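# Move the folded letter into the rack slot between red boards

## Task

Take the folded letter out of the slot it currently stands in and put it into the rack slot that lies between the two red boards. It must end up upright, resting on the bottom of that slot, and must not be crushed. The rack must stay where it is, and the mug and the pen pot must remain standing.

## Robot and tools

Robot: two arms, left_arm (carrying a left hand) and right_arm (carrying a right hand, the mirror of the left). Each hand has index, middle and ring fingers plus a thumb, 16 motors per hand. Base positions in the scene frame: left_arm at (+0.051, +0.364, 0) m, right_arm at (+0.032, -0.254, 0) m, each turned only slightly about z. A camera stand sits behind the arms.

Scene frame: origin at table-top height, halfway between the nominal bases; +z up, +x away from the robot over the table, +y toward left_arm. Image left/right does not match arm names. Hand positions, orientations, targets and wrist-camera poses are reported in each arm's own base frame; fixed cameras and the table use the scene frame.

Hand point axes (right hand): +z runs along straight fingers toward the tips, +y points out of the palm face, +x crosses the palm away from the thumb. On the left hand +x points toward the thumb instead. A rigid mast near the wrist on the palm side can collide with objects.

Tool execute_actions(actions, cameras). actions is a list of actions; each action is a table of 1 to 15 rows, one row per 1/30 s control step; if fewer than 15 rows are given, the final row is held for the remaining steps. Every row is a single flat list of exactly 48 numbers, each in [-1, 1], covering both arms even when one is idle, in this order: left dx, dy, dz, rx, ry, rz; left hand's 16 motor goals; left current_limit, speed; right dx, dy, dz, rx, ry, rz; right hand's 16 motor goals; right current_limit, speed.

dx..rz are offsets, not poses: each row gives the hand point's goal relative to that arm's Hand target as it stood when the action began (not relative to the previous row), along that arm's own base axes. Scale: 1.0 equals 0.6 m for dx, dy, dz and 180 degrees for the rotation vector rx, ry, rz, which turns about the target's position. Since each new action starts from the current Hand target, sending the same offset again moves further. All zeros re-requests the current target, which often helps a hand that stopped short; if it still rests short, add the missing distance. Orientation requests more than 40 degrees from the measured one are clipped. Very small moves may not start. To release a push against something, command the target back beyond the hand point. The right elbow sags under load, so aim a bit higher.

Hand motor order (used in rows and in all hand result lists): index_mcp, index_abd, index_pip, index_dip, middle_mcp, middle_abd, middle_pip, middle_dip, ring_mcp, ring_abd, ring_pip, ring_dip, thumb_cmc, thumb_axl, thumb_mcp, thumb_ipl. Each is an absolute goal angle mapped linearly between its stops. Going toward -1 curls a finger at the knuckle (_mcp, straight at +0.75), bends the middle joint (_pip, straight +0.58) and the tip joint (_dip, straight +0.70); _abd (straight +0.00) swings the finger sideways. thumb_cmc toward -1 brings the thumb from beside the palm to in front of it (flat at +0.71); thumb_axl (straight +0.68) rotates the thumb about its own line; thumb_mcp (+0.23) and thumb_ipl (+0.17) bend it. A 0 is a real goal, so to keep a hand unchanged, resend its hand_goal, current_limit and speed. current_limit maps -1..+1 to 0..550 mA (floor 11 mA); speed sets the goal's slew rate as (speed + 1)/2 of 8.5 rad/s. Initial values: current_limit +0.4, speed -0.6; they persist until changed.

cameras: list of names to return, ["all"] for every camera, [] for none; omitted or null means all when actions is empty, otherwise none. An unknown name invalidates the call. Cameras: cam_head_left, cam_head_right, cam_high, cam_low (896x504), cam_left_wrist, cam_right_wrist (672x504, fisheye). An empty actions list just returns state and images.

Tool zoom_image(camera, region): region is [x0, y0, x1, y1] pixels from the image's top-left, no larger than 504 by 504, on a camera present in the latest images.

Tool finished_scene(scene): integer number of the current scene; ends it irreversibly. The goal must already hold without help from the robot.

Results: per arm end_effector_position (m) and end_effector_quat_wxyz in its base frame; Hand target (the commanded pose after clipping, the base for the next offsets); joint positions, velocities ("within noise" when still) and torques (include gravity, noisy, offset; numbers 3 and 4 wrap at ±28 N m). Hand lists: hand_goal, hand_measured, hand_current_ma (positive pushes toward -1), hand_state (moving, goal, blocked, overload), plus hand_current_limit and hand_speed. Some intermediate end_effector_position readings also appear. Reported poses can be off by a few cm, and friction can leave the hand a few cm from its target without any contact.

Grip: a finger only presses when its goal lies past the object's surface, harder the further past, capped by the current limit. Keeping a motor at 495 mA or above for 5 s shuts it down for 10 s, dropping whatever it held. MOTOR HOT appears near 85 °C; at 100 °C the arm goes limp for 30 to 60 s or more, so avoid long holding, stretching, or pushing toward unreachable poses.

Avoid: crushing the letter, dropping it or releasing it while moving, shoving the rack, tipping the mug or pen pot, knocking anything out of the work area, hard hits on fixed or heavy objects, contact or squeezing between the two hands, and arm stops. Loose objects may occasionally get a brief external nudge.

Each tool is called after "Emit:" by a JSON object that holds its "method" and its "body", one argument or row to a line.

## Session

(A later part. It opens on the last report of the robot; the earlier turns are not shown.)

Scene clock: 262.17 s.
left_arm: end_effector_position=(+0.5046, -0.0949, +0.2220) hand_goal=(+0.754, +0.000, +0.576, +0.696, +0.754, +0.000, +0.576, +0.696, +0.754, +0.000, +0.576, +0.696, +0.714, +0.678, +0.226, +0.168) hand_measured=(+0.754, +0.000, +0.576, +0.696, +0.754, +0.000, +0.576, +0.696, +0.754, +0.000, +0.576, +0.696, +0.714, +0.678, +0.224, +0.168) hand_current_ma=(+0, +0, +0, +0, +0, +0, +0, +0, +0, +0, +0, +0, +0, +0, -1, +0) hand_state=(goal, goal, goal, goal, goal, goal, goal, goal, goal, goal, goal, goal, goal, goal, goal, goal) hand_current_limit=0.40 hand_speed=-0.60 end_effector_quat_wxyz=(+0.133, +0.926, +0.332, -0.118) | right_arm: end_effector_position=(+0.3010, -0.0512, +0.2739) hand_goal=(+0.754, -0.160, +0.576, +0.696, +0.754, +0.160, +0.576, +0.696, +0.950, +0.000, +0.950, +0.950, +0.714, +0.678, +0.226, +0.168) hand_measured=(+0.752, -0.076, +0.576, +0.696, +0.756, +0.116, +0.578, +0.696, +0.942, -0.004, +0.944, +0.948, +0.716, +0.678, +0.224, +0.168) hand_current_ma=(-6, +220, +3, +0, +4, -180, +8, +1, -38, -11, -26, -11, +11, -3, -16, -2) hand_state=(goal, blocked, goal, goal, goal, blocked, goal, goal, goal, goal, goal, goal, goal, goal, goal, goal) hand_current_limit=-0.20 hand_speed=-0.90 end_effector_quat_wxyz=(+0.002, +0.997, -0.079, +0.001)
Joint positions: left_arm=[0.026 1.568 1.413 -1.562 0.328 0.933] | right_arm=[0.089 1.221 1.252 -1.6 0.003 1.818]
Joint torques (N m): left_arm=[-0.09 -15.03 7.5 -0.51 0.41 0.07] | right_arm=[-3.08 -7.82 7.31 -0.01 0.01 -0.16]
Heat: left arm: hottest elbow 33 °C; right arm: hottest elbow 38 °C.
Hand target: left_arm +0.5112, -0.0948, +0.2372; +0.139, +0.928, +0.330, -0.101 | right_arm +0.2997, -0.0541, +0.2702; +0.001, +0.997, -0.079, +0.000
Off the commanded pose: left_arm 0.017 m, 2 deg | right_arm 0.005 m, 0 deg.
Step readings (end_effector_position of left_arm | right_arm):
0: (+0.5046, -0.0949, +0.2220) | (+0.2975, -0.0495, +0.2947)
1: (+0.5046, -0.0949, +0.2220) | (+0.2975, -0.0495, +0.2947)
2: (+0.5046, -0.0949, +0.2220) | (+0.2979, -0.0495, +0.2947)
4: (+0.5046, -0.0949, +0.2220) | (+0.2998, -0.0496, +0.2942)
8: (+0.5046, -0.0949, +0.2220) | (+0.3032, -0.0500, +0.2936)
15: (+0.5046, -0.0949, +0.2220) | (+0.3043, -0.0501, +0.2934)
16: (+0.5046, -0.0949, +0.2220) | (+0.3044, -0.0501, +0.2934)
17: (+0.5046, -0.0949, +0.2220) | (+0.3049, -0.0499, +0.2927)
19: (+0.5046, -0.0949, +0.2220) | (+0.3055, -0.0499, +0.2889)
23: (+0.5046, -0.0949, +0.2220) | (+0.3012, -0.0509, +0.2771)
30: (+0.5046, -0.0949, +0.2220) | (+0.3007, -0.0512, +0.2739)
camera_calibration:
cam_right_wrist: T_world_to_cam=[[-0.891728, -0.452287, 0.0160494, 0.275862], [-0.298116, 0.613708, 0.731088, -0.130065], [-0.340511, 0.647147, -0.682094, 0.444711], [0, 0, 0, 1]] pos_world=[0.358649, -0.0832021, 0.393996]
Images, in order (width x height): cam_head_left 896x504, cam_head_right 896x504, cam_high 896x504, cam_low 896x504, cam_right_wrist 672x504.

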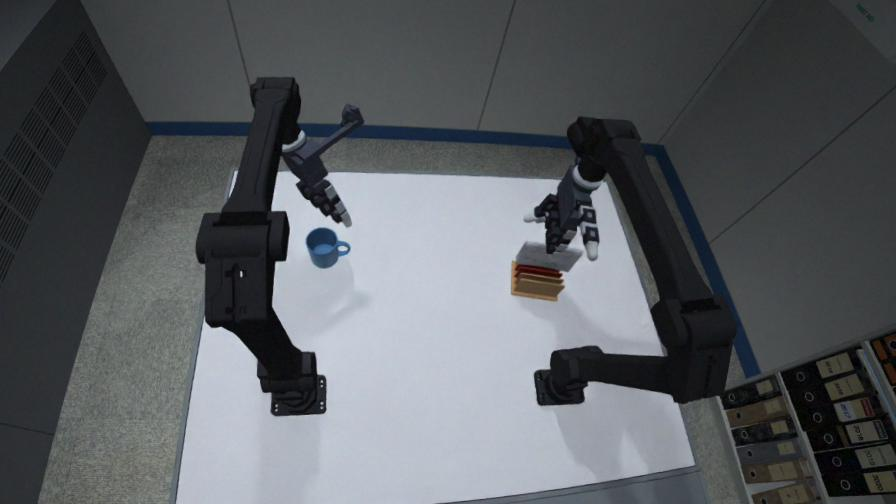

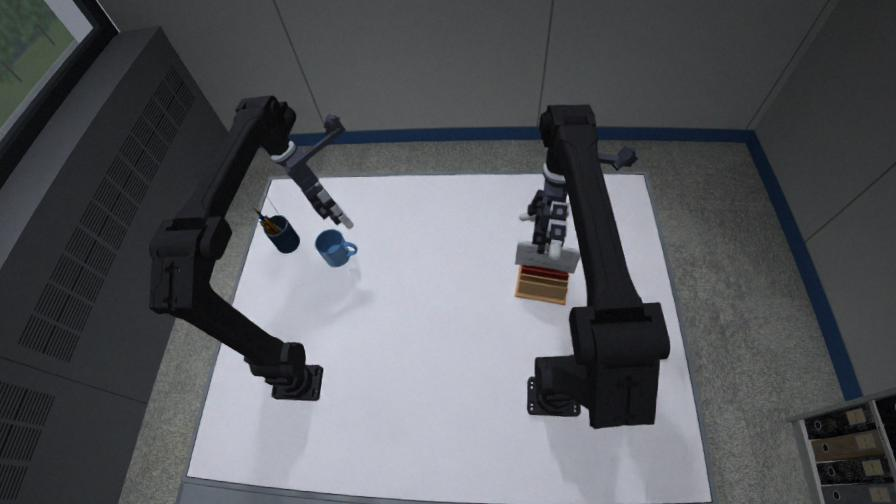

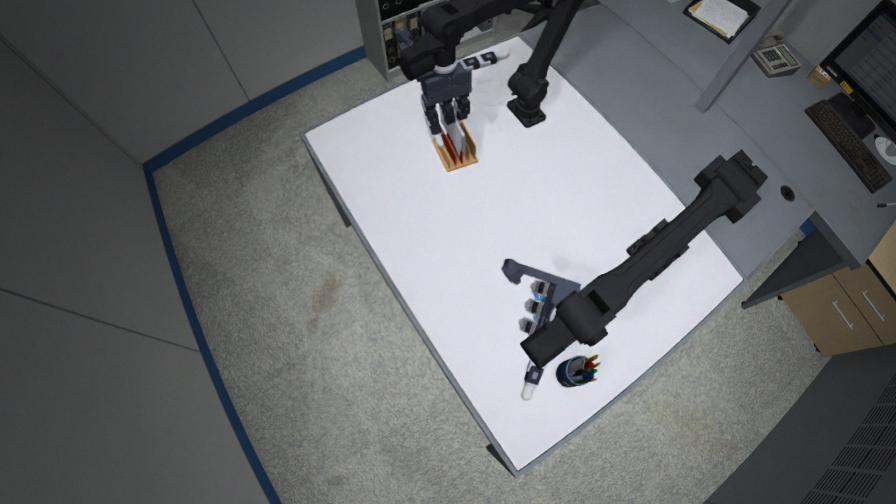

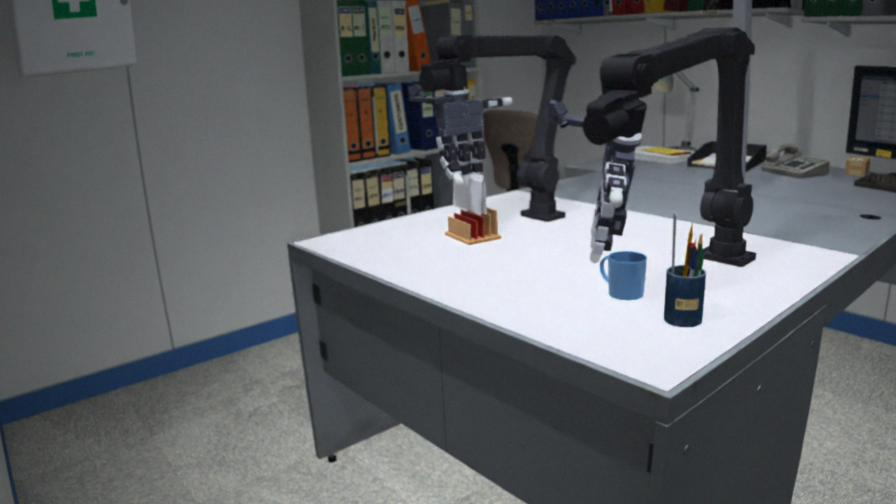

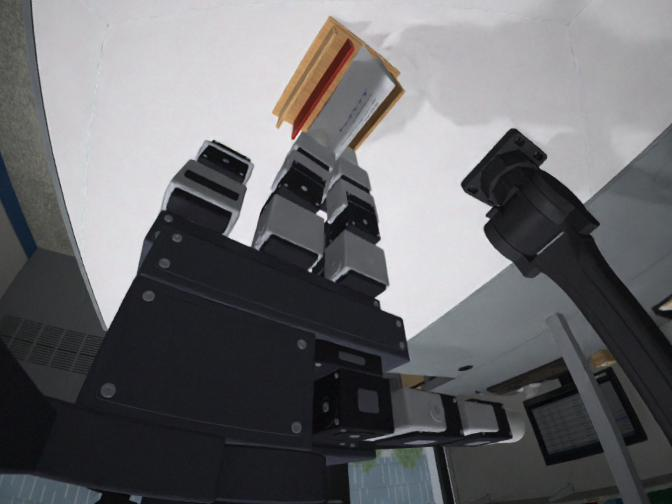

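Emit:
{"method": "execute_actions", "body": {
  "actions": [
    [[0,0,0,0,0,0,0.754,0,0.576,0.696,0.754,0,0.576,0.696,0.754,0,0.576,0.696,0.714,0.678,0.226,0.168,0.4,-0.6,0.016,-0.006,0.0,0.002,0.0132,0,0.754,-0.16,0.576,0.696,0.754,0.16,0.576,0.696,0.95,0,0.95,0.95,0.714,0.678,0.226,0.168,-0.2,-0.9]],
    [[0,0,0,0,0,0,0.754,0,0.576,0.696,0.754,0,0.576,0.696,0.754,0,0.576,0.696,0.714,0.678,0.226,0.168,0.4,-0.6,0.016,-0.0057,0.0,0.0021,0.0132,0,0.754,-0.16,0.576,0.696,0.754,0.16,0.576,0.696,0.95,0,0.95,0.95,0.714,0.678,0.226,0.168,-0.2,-0.9]]
  ],
  "cameras": ["cam_low","cam_high","cam_right_wrist","cam_head_left","cam_head_right"]
}}

Emit:
{"method": "zoom_image", "body": {
  "camera": "cam_right_wrist",
  "region": [250, 0, 430, 160]
}}

Emit:
{"method": "zoom_image", "body": {
  "camera": "cam_low",
  "region": [440, 160, 510, 250]
}}

Emit:
{"method": "zoom_image", "body": {
  "camera": "cam_high",
  "region": [420, 100, 490, 180]
}}

Emit:
{"method": "zoom_image", "body": {
  "camera": "cam_head_right",
  "region": [500, 220, 600, 310]
}}

Scene clock: 317.73 s.
left_arm: end_effector_position=(+0.5046, -0.0949, +0.2220) hand_goal=(+0.754, +0.000, +0.576, +0.696, +0.754, +0.000, +0.576, +0.696, +0.754, +0.000, +0.576, +0.696, +0.714, +0.678, +0.226, +0.168) hand_measured=(+0.754, +0.000, +0.576, +0.696, +0.754, +0.000, +0.576, +0.696, +0.754, +0.000, +0.576, +0.696, +0.714, +0.678, +0.224, +0.168) hand_current_ma=(+0, +0, +0, +0, +0, +0, +0, +0, +0, +0, +0, +0, +0, +0, -1, +0) hand_state=(goal, goal, goal, goal, goal, goal, goal, goal, goal, goal, goal, goal, goal, goal, goal, goal) hand_current_limit=0.40 hand_speed=-0.60 end_effector_quat_wxyz=(+0.133, +0.926, +0.332, -0.118) | right_arm: end_effector_position=(+0.3024, -0.0596, +0.2507) hand_goal=(+0.754, -0.160, +0.576, +0.696, +0.754, +0.160, +0.576, +0.696, +0.950, +0.000, +0.950, +0.950, +0.714, +0.678, +0.226, +0.168) hand_measured=(+0.752, -0.076, +0.576, +0.696, +0.756, +0.116, +0.578, +0.696, +0.942, -0.004, +0.944, +0.948, +0.716, +0.678, +0.224, +0.168) hand_current_ma=(-6, +220, +3, +0, +4, -180, +8, +1, -38, -11, -26, -11, +11, -3, -16, -2) hand_state=(goal, blocked, goal, goal, goal, blocked, goal, goal, goal, goal, goal, goal, goal, goal, goal, goal) hand_current_limit=-0.20 hand_speed=-0.90 end_effector_quat_wxyz=(+0.003, +0.995, -0.080, -0.066)
Joint positions: left_arm=[0.026 1.568 1.413 -1.562 0.328 0.933] | right_arm=[0.056 1.311 1.253 -1.645 -0.013 1.786]
Joint torques (N m): left_arm=[-0.03 -14.97 7.51 -0.42 0.42 0.12] | right_arm=[-2.96 -8.12 12.53 -1.22 -0.01 -0.2]
Heat: left arm: hottest elbow 33 °C; right arm: hottest elbow 33 °C.
Hand target: left_arm +0.5112, -0.0948, +0.2372; +0.139, +0.928, +0.330, -0.101 | right_arm +0.3190, -0.0611, +0.2702; -0.002, +0.996, -0.079, -0.042
Off the commanded pose: left_arm 0.017 m, 2 deg | right_arm 0.026 m, 3 deg.
Step readings (end_effector_position of left_arm | right_arm):
0: (+0.5046, -0.0949, +0.2220) | (+0.3010, -0.0512, +0.2739)
1: (+0.5046, -0.0949, +0.2220) | (+0.3010, -0.0512, +0.2738)
2: (+0.5046, -0.0949, +0.2220) | (+0.3010, -0.0512, +0.2737)
4: (+0.5046, -0.0949, +0.2220) | (+0.3010, -0.0518, +0.2725)
8: (+0.5046, -0.0949, +0.2220) | (+0.3015, -0.0550, +0.2674)
15: (+0.5046, -0.0949, +0.2220) | (+0.3031, -0.0558, +0.2630)
16: (+0.5046, -0.0949, +0.2220) | (+0.3031, -0.0558, +0.2630)
17: (+0.5046, -0.0949, +0.2220) | (+0.3026, -0.0557, +0.2627)
19: (+0.5046, -0.0949, +0.2220) | (+0.3011, -0.0564, +0.2612)
23: (+0.5046, -0.0949, +0.2220) | (+0.3014, -0.0586, +0.2545)
30: (+0.5046, -0.0949, +0.2220) | (+0.3025, -0.0595, +0.2506)
camera_calibration:
cam_right_wrist: T_world_to_cam=[[-0.88261, -0.451313, 0.131595, 0.242114], [-0.196079, 0.607828, 0.769479, -0.148477], [-0.427263, 0.653347, -0.624967, 0.447104], [0, 0, 0, 1]] pos_world=[0.37561, -0.0925968, 0.361815]
Images, in order (width x height): cam_head_left 896x504, cam_head_right 896x504, cam_high 896x504, cam_low 896x504, cam_right_wrist 672x504.

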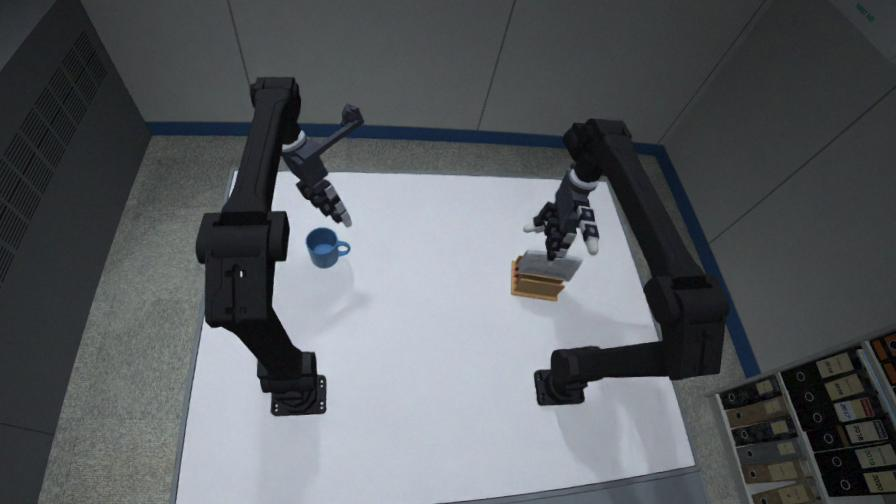

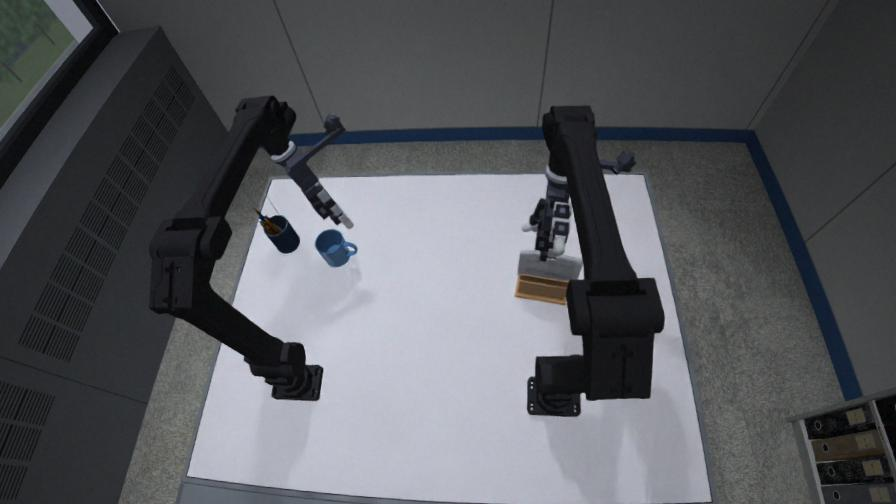

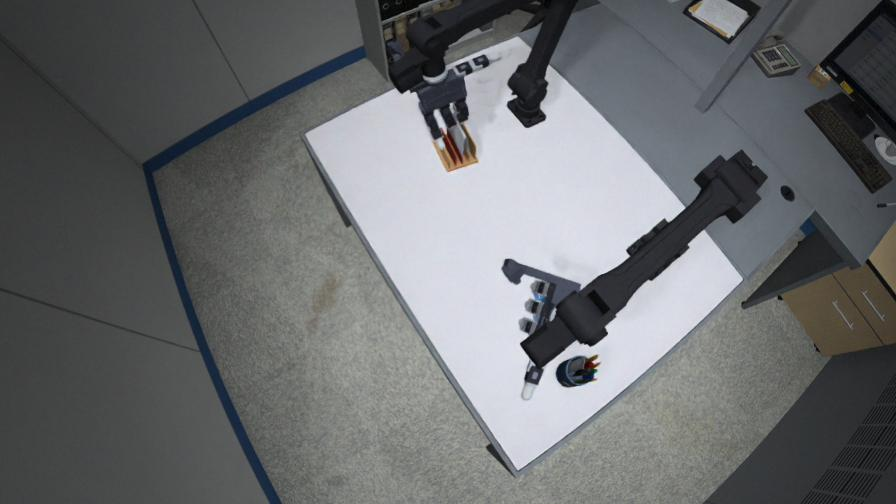

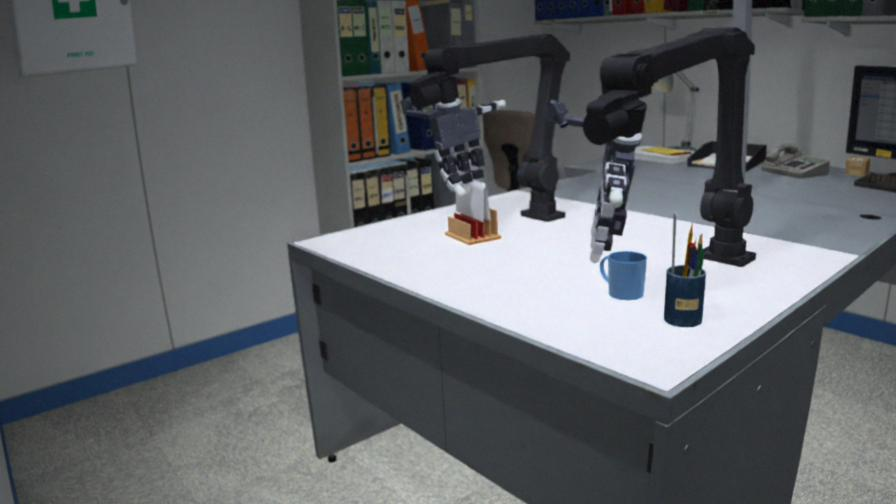

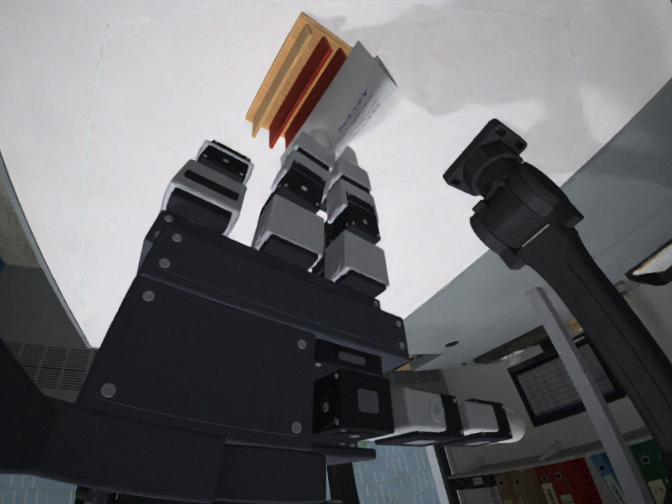

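Scaled by 2.800 from the camera's 672x504 image, which has a finer 960x720 frame.

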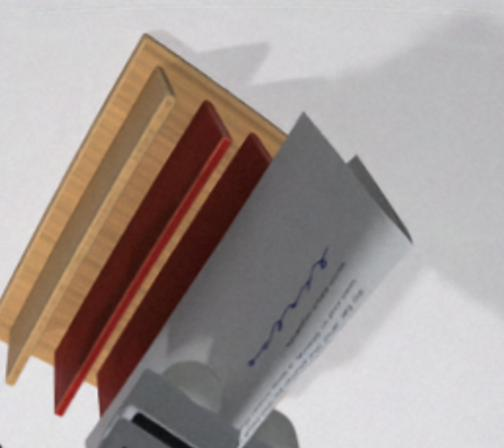

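Scaled by 5.600 from the camera's 896x504 image, which has a finer 1280x720 frame.

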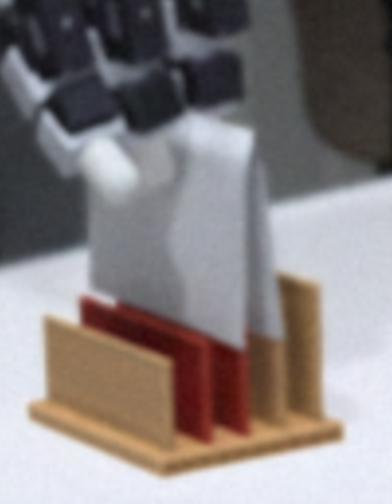

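Scaled by 6.300 from the camera's 896x504 image, which has a finer 1280x720 frame.

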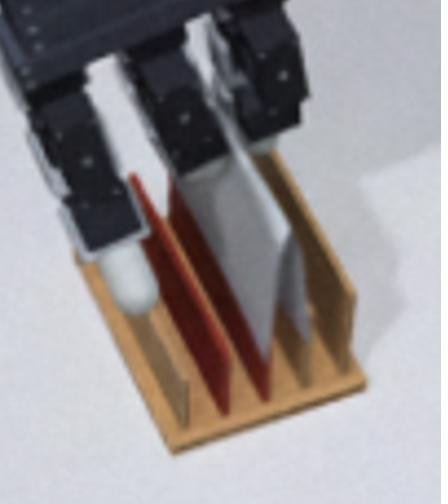

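Scaled by 5.040 from the camera's 896x504 image, which has a finer 1280x720 frame.

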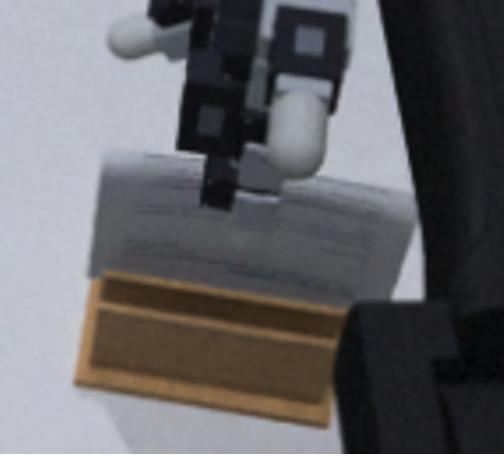

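Emit:
{"method": "execute_actions", "body": {
  "actions": [
    [[0,0,0,0,0,0,0.754,0,0.576,0.696,0.754,0,0.576,0.696,0.754,0,0.576,0.696,0.714,0.678,0.226,0.168,0.4,-0.6,0.0,0,0.04,-0.0015,-0.0095,0,0.754,-0.16,0.576,0.696,0.754,0.16,0.576,0.696,0.95,0,0.95,0.95,0.714,0.678,0.226,0.168,-0.2,-0.9]],
    [[0,0,0,0,0,0,0.754,0,0.576,0.696,0.754,0,0.576,0.696,0.754,0,0.576,0.696,0.714,0.678,0.226,0.168,0.4,-0.6,0.01,0,0.048,-0.0015,-0.0096,0,0.754,-0.16,0.576,0.696,0.754,0.16,0.576,0.696,0.95,0,0.95,0.95,0.714,0.678,0.226,0.168,-0.2,-0.9]]
  ],
  "cameras": ["cam_low","cam_high","cam_right_wrist"]
}}

Emit:
{"method": "zoom_image", "body": {
  "camera": "cam_right_wrist",
  "region": [250, 0, 430, 160]
}}

Emit:
{"method": "zoom_image", "body": {
  "camera": "cam_low",
  "region": [440, 160, 510, 250]
}}

Scene clock: 326.83 s.
left_arm: end_effector_position=(+0.5046, -0.0949, +0.2220) hand_goal=(+0.754, +0.000, +0.576, +0.696, +0.754, +0.000, +0.576, +0.696, +0.754, +0.000, +0.576, +0.696, +0.714, +0.678, +0.226, +0.168) hand_measured=(+0.754, +0.000, +0.576, +0.696, +0.754, +0.000, +0.576, +0.696, +0.754, +0.000, +0.576, +0.696, +0.714, +0.678, +0.224, +0.168) hand_current_ma=(+0, +0, +0, +0, +0, +0, +0, +0, +0, +0, +0, +0, +0, +0, -1, +0) hand_state=(goal, goal, goal, goal, goal, goal, goal, goal, goal, goal, goal, goal, goal, goal, goal, goal) hand_current_limit=0.40 hand_speed=-0.60 end_effector_quat_wxyz=(+0.133, +0.926, +0.332, -0.118) | right_arm: end_effector_position=(+0.3137, -0.0633, +0.3003) hand_goal=(+0.754, -0.160, +0.576, +0.696, +0.754, +0.160, +0.576, +0.696, +0.950, +0.000, +0.950, +0.950, +0.714, +0.678, +0.226, +0.168) hand_measured=(+0.752, -0.076, +0.576, +0.696, +0.756, +0.116, +0.578, +0.696, +0.942, -0.004, +0.944, +0.948, +0.716, +0.678, +0.224, +0.168) hand_current_ma=(-6, +220, +3, +0, +4, -180, +8, +1, -38, -11, -26, -11, +11, -3, -16, -2) hand_state=(goal, blocked, goal, goal, goal, blocked, goal, goal, goal, goal, goal, goal, goal, goal, goal, goal) hand_current_limit=-0.20 hand_speed=-0.90 end_effector_quat_wxyz=(+0.007, +0.997, -0.079, -0.003)
Joint positions: left_arm=[0.026 1.568 1.413 -1.562 0.328 0.933] | right_arm=[0.056 1.263 1.353 -1.67 0.012 1.786]
Joint torques (N m): left_arm=[-0.38 -14.51 7.46 -0.43 0.43 0.07] | right_arm=[-2.02 -8.29 12.57 -0.7 0.16 -0.04]
Heat: left arm: hottest elbow 33 °C; right arm: hottest elbow 34 °C.
Hand target: left_arm +0.5112, -0.0948, +0.2372; +0.139, +0.928, +0.330, -0.101 | right_arm +0.3250, -0.0612, +0.3229; +0.000, +0.997, -0.079, -0.011
Off the commanded pose: left_arm 0.017 m, 2 deg | right_arm 0.025 m, 1 deg.
joint sent to its limit (right arm) — joint 4 (wrist pitch), lower limit. The joint targets are off in orientation, not in position.
Step readings (end_effector_position of left_arm | right_arm):
0: (+0.5046, -0.0949, +0.2220) | (+0.3024, -0.0596, +0.2507)
1: (+0.5046, -0.0949, +0.2220) | (+0.3024, -0.0596, +0.2507)
2: (+0.5046, -0.0949, +0.2220) | (+0.3022, -0.0597, +0.2514)
4: (+0.5046, -0.0949, +0.2220) | (+0.3022, -0.0600, +0.2548)
8: (+0.5046, -0.0949, +0.2220) | (+0.3053, -0.0603, +0.2635)
15: (+0.5046, -0.0949, +0.2220) | (+0.3063, -0.0604, +0.2701)
16: (+0.5046, -0.0949, +0.2220) | (+0.3063, -0.0605, +0.2701)
17: (+0.5046, -0.0949, +0.2220) | (+0.3065, -0.0610, +0.2708)
19: (+0.5046, -0.0949, +0.2220) | (+0.3078, -0.0623, +0.2744)
23: (+0.5046, -0.0949, +0.2220) | (+0.3113, -0.0631, +0.2876)
30: (+0.5046, -0.0949, +0.2220) | (+0.3137, -0.0633, +0.3003)
camera_calibration:
cam_right_wrist: T_world_to_cam=[[-0.891697, -0.45173, 0.0285587, 0.277687], [-0.291244, 0.620915, 0.727765, -0.138876], [-0.346486, 0.640628, -0.685232, 0.477305], [0, 0, 0, 1]] pos_world=[0.372545, -0.0941054, 0.420203]
Images, in order (width x height): cam_high 896x504, cam_low 896x504, cam_right_wrist 672x504.

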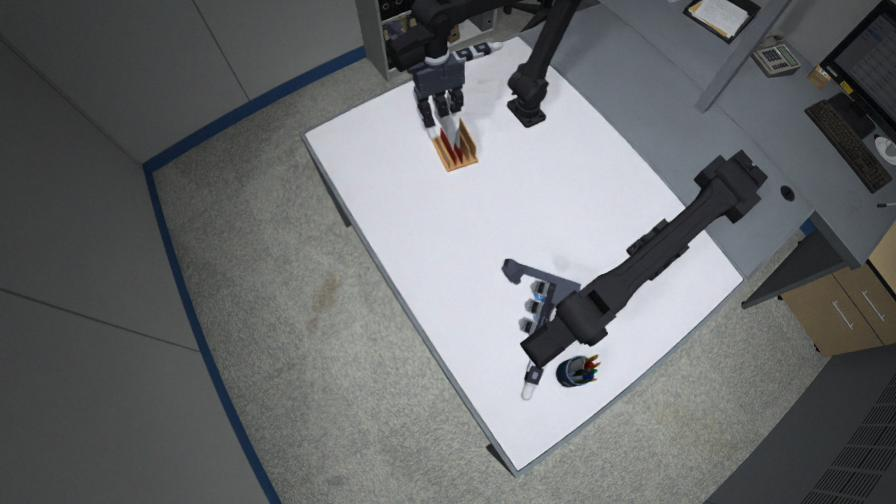

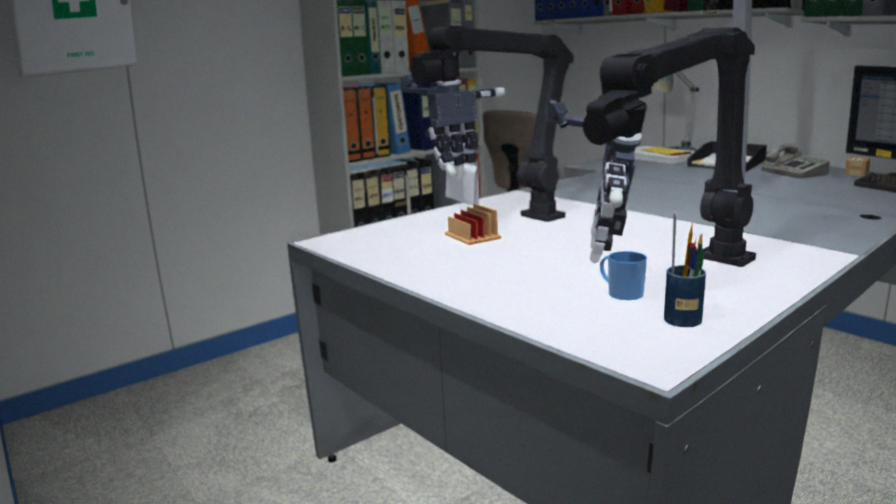

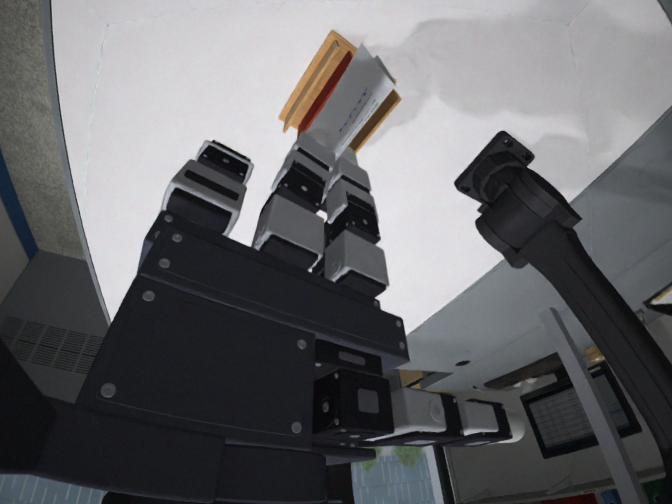

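Scaled by 2.800 from the camera's 672x504 image, which has a finer 960x720 frame.

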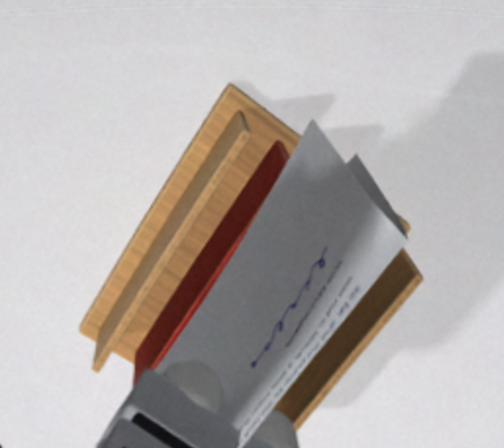

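Scaled by 5.600 from the camera's 896x504 image, which has a finer 1280x720 frame.

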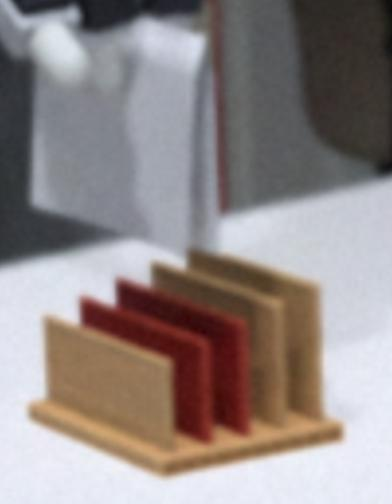

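Emit:
{"method": "zoom_image", "body": {
  "camera": "cam_low",
  "region": [440, 155, 490, 215]
}}

Emit:
{"method": "zoom_image", "body": {
  "camera": "cam_high",
  "region": [430, 100, 480, 160]
}}

Scaled by 8.400 from the camera's 896x504 image, which has a finer 1280x720 frame.

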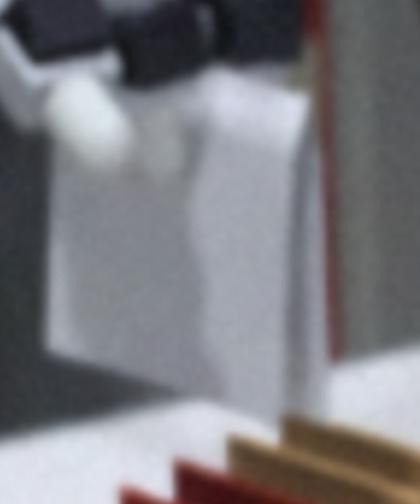

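Scaled by 8.400 from the camera's 896x504 image, which has a finer 1280x720 frame.

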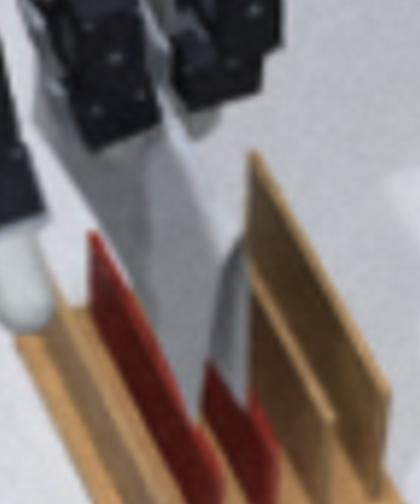

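Emit:
{"method": "execute_actions", "body": {
  "actions": [
    [[0,0,0,0,0,0,0.754,0,0.576,0.696,0.754,0,0.576,0.696,0.754,0,0.576,0.696,0.714,0.678,0.226,0.168,0.4,-0.6,-0.003,0.0043,-0.0392,0.0015,0.01,0,0.754,-0.16,0.576,0.696,0.754,0.16,0.576,0.696,0.95,0,0.95,0.95,0.714,0.678,0.226,0.168,-0.2,-0.9]],
    [[0,0,0,0,0,0,0.754,0,0.576,0.696,0.754,0,0.576,0.696,0.754,0,0.576,0.696,0.714,0.678,0.226,0.168,0.4,-0.6,-0.0033,0.0043,-0.039,0.0016,0.0099,0,0.754,-0.16,0.576,0.696,0.754,0.16,0.576,0.696,0.95,0,0.95,0.95,0.714,0.678,0.226,0.168,-0.2,-0.9]]
  ],
  "cameras": ["cam_low","cam_high","cam_right_wrist"]
}}

Emit:
{"method": "zoom_image", "body": {
  "camera": "cam_right_wrist",
  "region": [250, 0, 430, 160]
}}

Emit:
{"method": "zoom_image", "body": {
  "camera": "cam_low",
  "region": [440, 160, 510, 250]
}}

Emit:
{"method": "zoom_image", "body": {
  "camera": "cam_high",
  "region": [420, 100, 490, 180]
}}

Scene clock: 373.93 s.
left_arm: end_effector_position=(+0.5046, -0.0949, +0.2220) hand_goal=(+0.754, +0.000, +0.576, +0.696, +0.754, +0.000, +0.576, +0.696, +0.754, +0.000, +0.576, +0.696, +0.714, +0.678, +0.226, +0.168) hand_measured=(+0.754, +0.000, +0.576, +0.696, +0.754, +0.000, +0.576, +0.696, +0.754, +0.000, +0.576, +0.696, +0.714, +0.678, +0.224, +0.168) hand_current_ma=(+0, +0, +0, +0, +0, +0, +0, +0, +0, +0, +0, +0, +0, +0, -1, +0) hand_state=(goal, goal, goal, goal, goal, goal, goal, goal, goal, goal, goal, goal, goal, goal, goal, goal) hand_current_limit=0.40 hand_speed=-0.60 end_effector_quat_wxyz=(+0.133, +0.926, +0.332, -0.118) | right_arm: end_effector_position=(+0.3224, -0.0581, +0.2818) hand_goal=(+0.754, -0.160, +0.576, +0.696, +0.754, +0.160, +0.576, +0.696, +0.950, +0.000, +0.950, +0.950, +0.714, +0.678, +0.226, +0.168) hand_measured=(+0.752, -0.076, +0.576, +0.696, +0.756, +0.116, +0.578, +0.696, +0.942, -0.004, +0.944, +0.948, +0.716, +0.678, +0.224, +0.168) hand_current_ma=(-6, +220, +3, +0, +4, -180, +8, +1, -38, -11, -26, -11, +11, -3, -16, -2) hand_state=(goal, blocked, goal, goal, goal, blocked, goal, goal, goal, goal, goal, goal, goal, goal, goal, goal) hand_current_limit=-0.20 hand_speed=-0.90 end_effector_quat_wxyz=(-0.003, +0.996, -0.079, -0.033)
Joint positions: left_arm=[0.026 1.568 1.413 -1.562 0.328 0.933] | right_arm=[0.056 1.319 1.353 -1.67 -0.015 1.786]
Joint torques (N m): left_arm=[0.09 -14.51 7.34 -0.59 0.42 0.08] | right_arm=[-2.02 -8.12 7.49 -0.59 -0.01 -0.05]
Heat: left arm: hottest elbow 33 °C; right arm: hottest elbow 36 °C.
Hand target: left_arm +0.5112, -0.0948, +0.2372; +0.139, +0.928, +0.330, -0.101 | right_arm +0.3212, -0.0560, +0.2760; -0.002, +0.996, -0.079, -0.043
Off the commanded pose: left_arm 0.017 m, 2 deg | right_arm 0.006 m, 1 deg.
Step readings (end_effector_position of left_arm | right_arm):
0: (+0.5046, -0.0949, +0.2220) | (+0.3137, -0.0633, +0.3003)
1: (+0.5046, -0.0949, +0.2220) | (+0.3137, -0.0633, +0.3003)
2: (+0.5046, -0.0949, +0.2220) | (+0.3137, -0.0631, +0.3003)
4: (+0.5046, -0.0949, +0.2220) | (+0.3138, -0.0623, +0.2996)
8: (+0.5046, -0.0949, +0.2220) | (+0.3155, -0.0613, +0.2962)
15: (+0.5046, -0.0949, +0.2220) | (+0.3174, -0.0610, +0.2926)
16: (+0.5046, -0.0949, +0.2220) | (+0.3174, -0.0609, +0.2926)
17: (+0.5046, -0.0949, +0.2220) | (+0.3175, -0.0605, +0.2923)
19: (+0.5046, -0.0949, +0.2220) | (+0.3180, -0.0594, +0.2907)
23: (+0.5046, -0.0949, +0.2220) | (+0.3205, -0.0584, +0.2855)
30: (+0.5046, -0.0949, +0.2220) | (+0.3224, -0.0581, +0.2818)
camera_calibration:
cam_right_wrist: T_world_to_cam=[[-0.88935, -0.452012, 0.0688649, 0.276149], [-0.247846, 0.603151, 0.758144, -0.149707], [-0.384226, 0.657187, -0.648441, 0.467012], [0, 0, 0, 1]] pos_world=[0.387926, -0.0917956, 0.397312]
Images, in order (width x height): cam_high 896x504, cam_low 896x504, cam_right_wrist 672x504.

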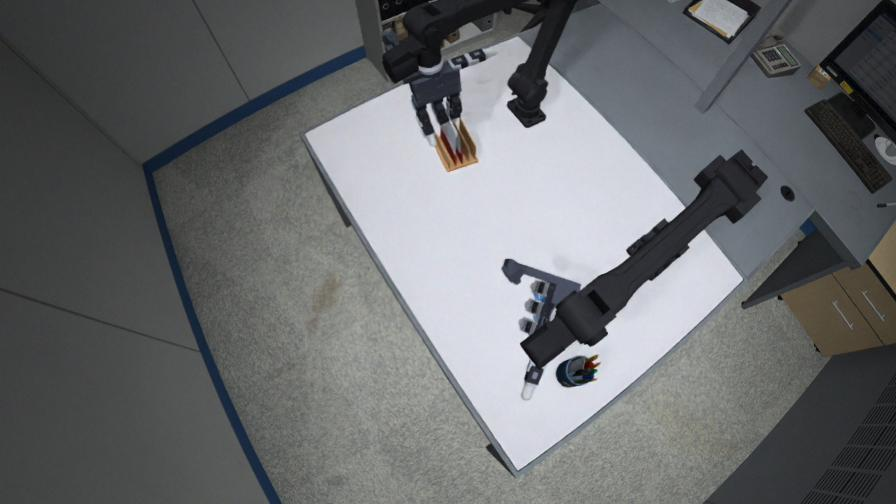

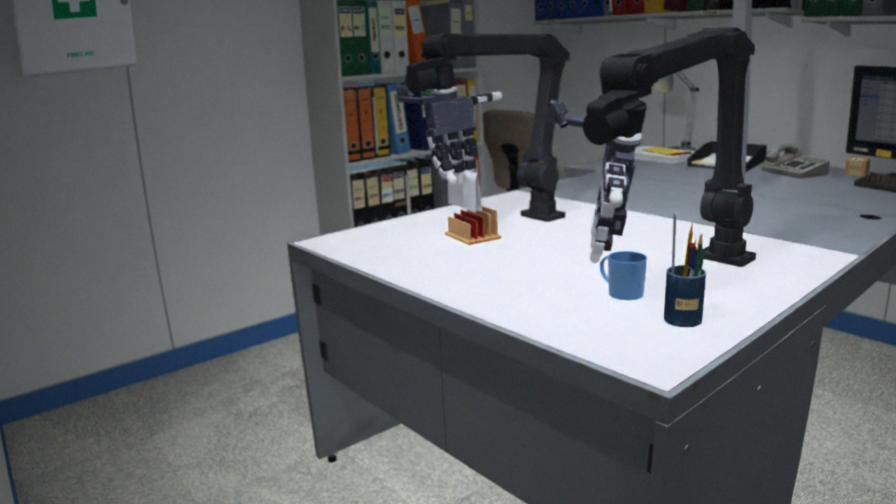

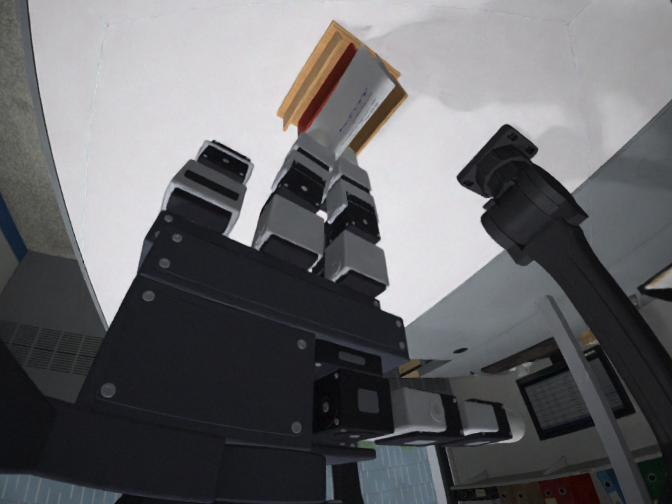

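Scaled by 2.800 from the camera's 672x504 image, which has a finer 960x720 frame.

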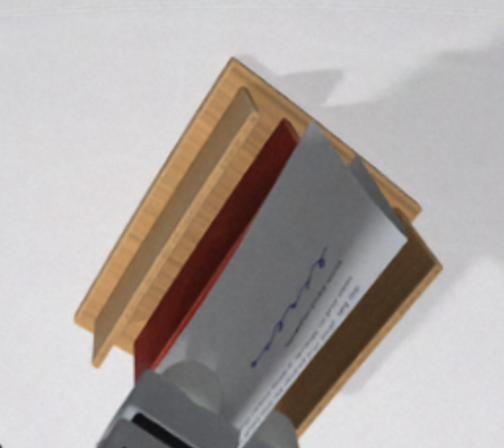

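Scaled by 5.600 from the camera's 896x504 image, which has a finer 1280x720 frame.

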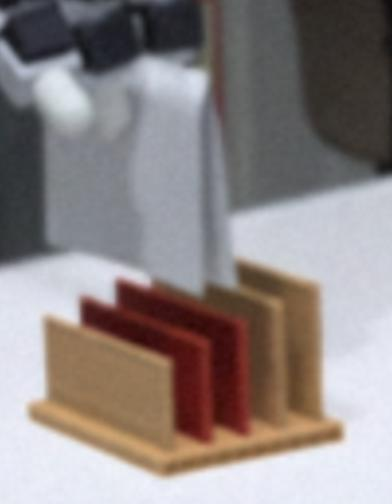

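Scaled by 6.300 from the camera's 896x504 image, which has a finer 1280x720 frame.

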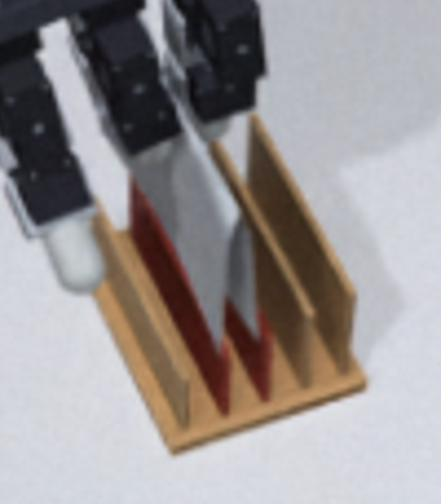

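Emit:
{"method": "zoom_image", "body": {
  "camera": "cam_right_wrist",
  "region": [320, 10, 410, 80]
}}

Emit:
{"method": "zoom_image", "body": {
  "camera": "cam_high",
  "region": [440, 130, 480, 170]
}}

Emit:
{"method": "zoom_image", "body": {
  "camera": "cam_low",
  "region": [445, 185, 505, 245]
}}

Scaled by 5.600 from the camera's 672x504 image, which has a finer 960x720 frame.

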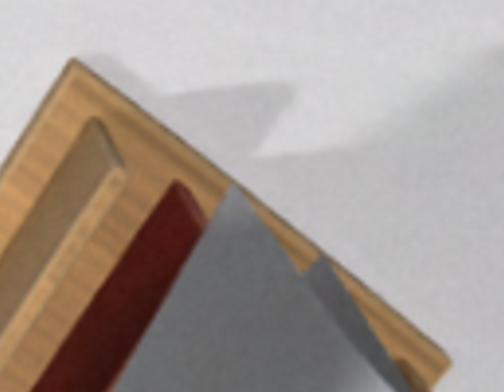

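Scaled by 12.600 from the camera's 896x504 image, which has a finer 1280x720 frame.

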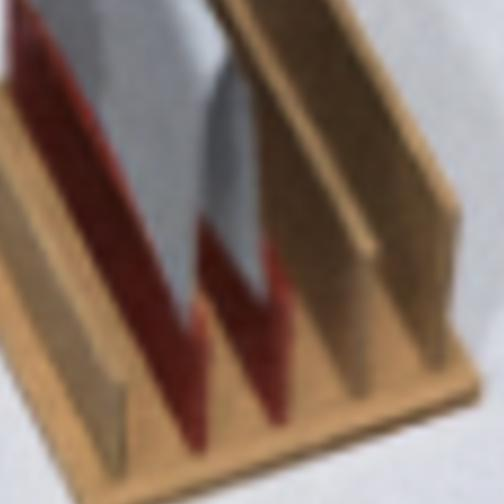

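Scaled by 8.400 from the camera's 896x504 image, which has a finer 1280x720 frame.

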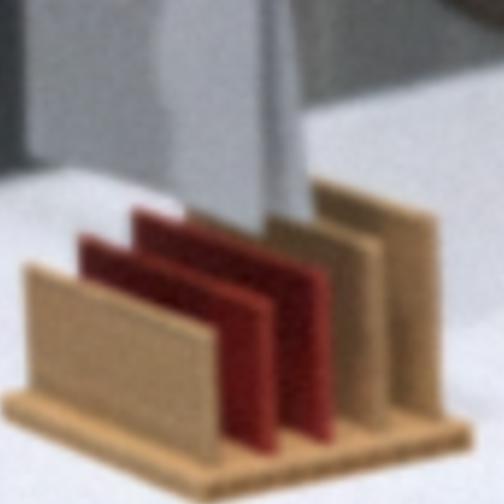

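Emit:
{"method": "execute_actions", "body": {
  "actions": [
    [[0,0,0,0,0,0,0.754,0,0.576,0.696,0.754,0,0.576,0.696,0.754,0,0.576,0.696,0.714,0.678,0.226,0.168,0.4,-0.6,-0.0053,0.0008,-0.0247,0,0,0,0.754,-0.16,0.576,0.696,0.754,0.16,0.576,0.696,0.95,0,0.95,0.95,0.714,0.678,0.226,0.168,-0.2,-0.9]]
  ],
  "cameras": ["cam_low","cam_high","cam_right_wrist"]
}}

Emit:
{"method": "zoom_image", "body": {
  "camera": "cam_right_wrist",
  "region": [320, 10, 410, 80]
}}

Emit:
{"method": "zoom_image", "body": {
  "camera": "cam_high",
  "region": [440, 130, 480, 170]
}}

Emit:
{"method": "zoom_image", "body": {
  "camera": "cam_low",
  "region": [445, 185, 505, 245]
}}

Scene clock: 434.53 s.
left_arm: end_effector_position=(+0.5046, -0.0949, +0.2220) hand_goal=(+0.754, +0.000, +0.576, +0.696, +0.754, +0.000, +0.576, +0.696, +0.754, +0.000, +0.576, +0.696, +0.714, +0.678, +0.226, +0.168) hand_measured=(+0.754, +0.000, +0.576, +0.696, +0.754, +0.000, +0.576, +0.696, +0.754, +0.000, +0.576, +0.696, +0.714, +0.678, +0.224, +0.168) hand_current_ma=(+0, +0, +0, +0, +0, +0, +0, +0, +0, +0, +0, +0, +0, +0, -1, +0) hand_state=(goal, goal, goal, goal, goal, goal, goal, goal, goal, goal, goal, goal, goal, goal, goal, goal) hand_current_limit=0.40 hand_speed=-0.60 end_effector_quat_wxyz=(+0.133, +0.926, +0.332, -0.118) | right_arm: end_effector_position=(+0.3194, -0.0580, +0.2662) hand_goal=(+0.754, -0.160, +0.576, +0.696, +0.754, +0.160, +0.576, +0.696, +0.950, +0.000, +0.950, +0.950, +0.714, +0.678, +0.226, +0.168) hand_measured=(+0.752, -0.076, +0.576, +0.696, +0.756, +0.116, +0.578, +0.696, +0.942, -0.004, +0.944, +0.948, +0.716, +0.678, +0.224, +0.168) hand_current_ma=(-6, +220, +3, +0, +4, -180, +8, +1, -38, -11, -26, -11, +11, -3, -16, -2) hand_state=(goal, blocked, goal, goal, goal, blocked, goal, goal, goal, goal, goal, goal, goal, goal, goal, goal) hand_current_limit=-0.20 hand_speed=-0.90 end_effector_quat_wxyz=(-0.002, +0.996, -0.079, -0.039)
Joint positions: left_arm=[0.026 1.568 1.413 -1.562 0.328 0.933] | right_arm=[0.056 1.319 1.311 -1.64 -0.015 1.786]
Joint torques (N m): left_arm=[0.21 -14.97 7.43 -0.57 0.44 0.11] | right_arm=[-1.9 -8.76 7.12 -0.18 0 -0.03]
Heat: left arm: hottest elbow 33 °C; right arm: hottest elbow 33 °C.
Hand target: left_arm +0.5112, -0.0948, +0.2372; +0.139, +0.928, +0.330, -0.101 | right_arm +0.3181, -0.0554, +0.2613; -0.002, +0.996, -0.079, -0.043
Off the commanded pose: left_arm 0.017 m, 2 deg | right_arm 0.006 m, 0 deg.
Step readings (end_effector_position of left_arm | right_arm):
0: (+0.5046, -0.0949, +0.2220) | (+0.3224, -0.0581, +0.2818)
1: (+0.5046, -0.0949, +0.2220) | (+0.3224, -0.0581, +0.2818)
2: (+0.5046, -0.0949, +0.2220) | (+0.3223, -0.0581, +0.2813)
4: (+0.5046, -0.0949, +0.2220) | (+0.3220, -0.0580, +0.2774)
8: (+0.5046, -0.0949, +0.2220) | (+0.3188, -0.0582, +0.2682)
15: (+0.5046, -0.0949, +0.2220) | (+0.3192, -0.0581, +0.2663)
camera_calibration:
cam_right_wrist: T_world_to_cam=[[-0.888203, -0.452338, 0.0805272, 0.271068], [-0.238251, 0.603316, 0.761082, -0.142533], [-0.39285, 0.65681, -0.643638, 0.457216], [0, 0, 0, 1]] pos_world=[0.386422, -0.0916963, 0.380932]
Images, in order (width x height): cam_high 896x504, cam_low 896x504, cam_right_wrist 672x504.

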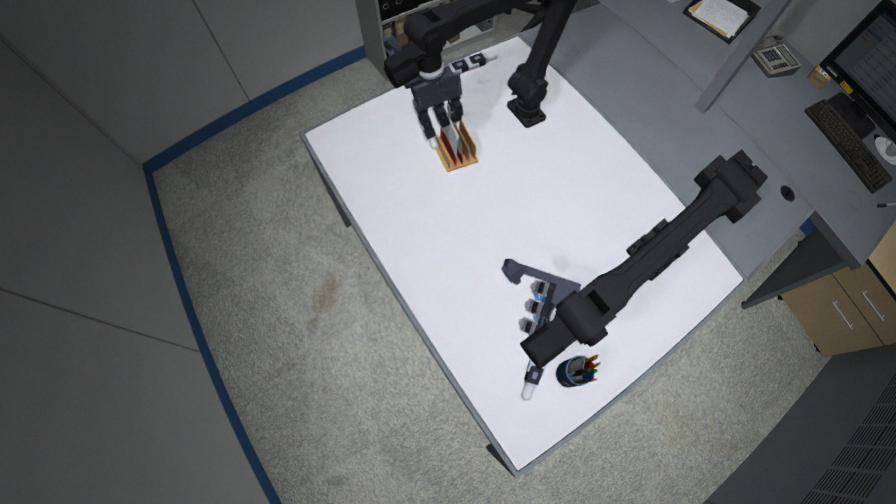

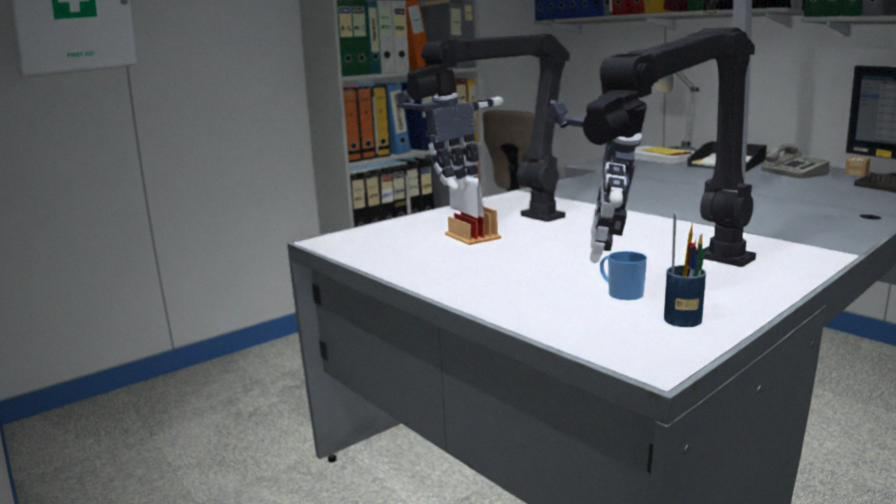

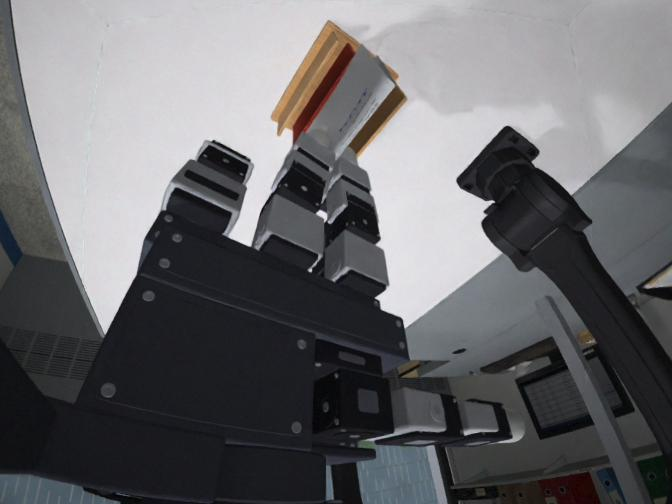

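Scaled by 5.600 from the camera's 672x504 image, which has a finer 960x720 frame.

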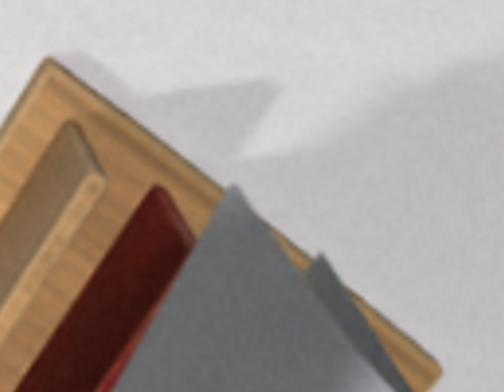

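Scaled by 12.600 from the camera's 896x504 image, which has a finer 1280x720 frame.

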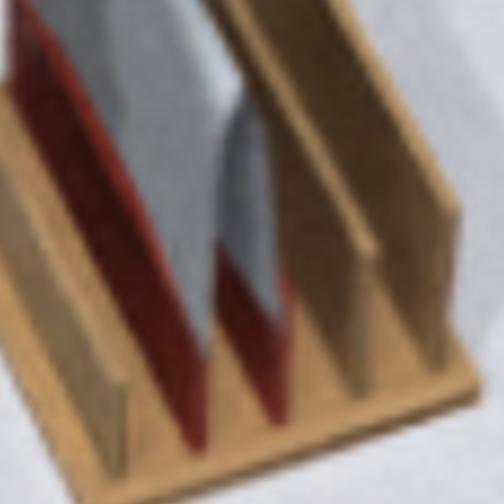

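Scaled by 8.400 from the camera's 896x504 image, which has a finer 1280x720 frame.

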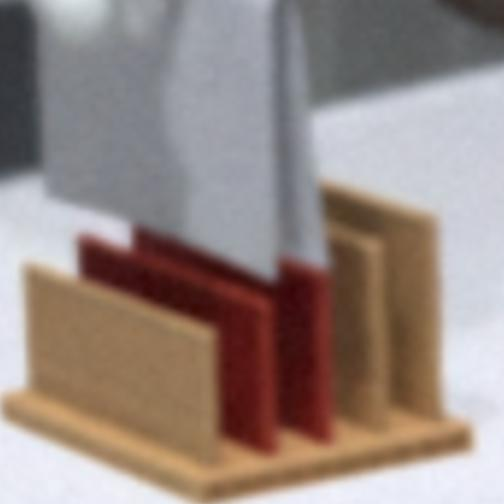

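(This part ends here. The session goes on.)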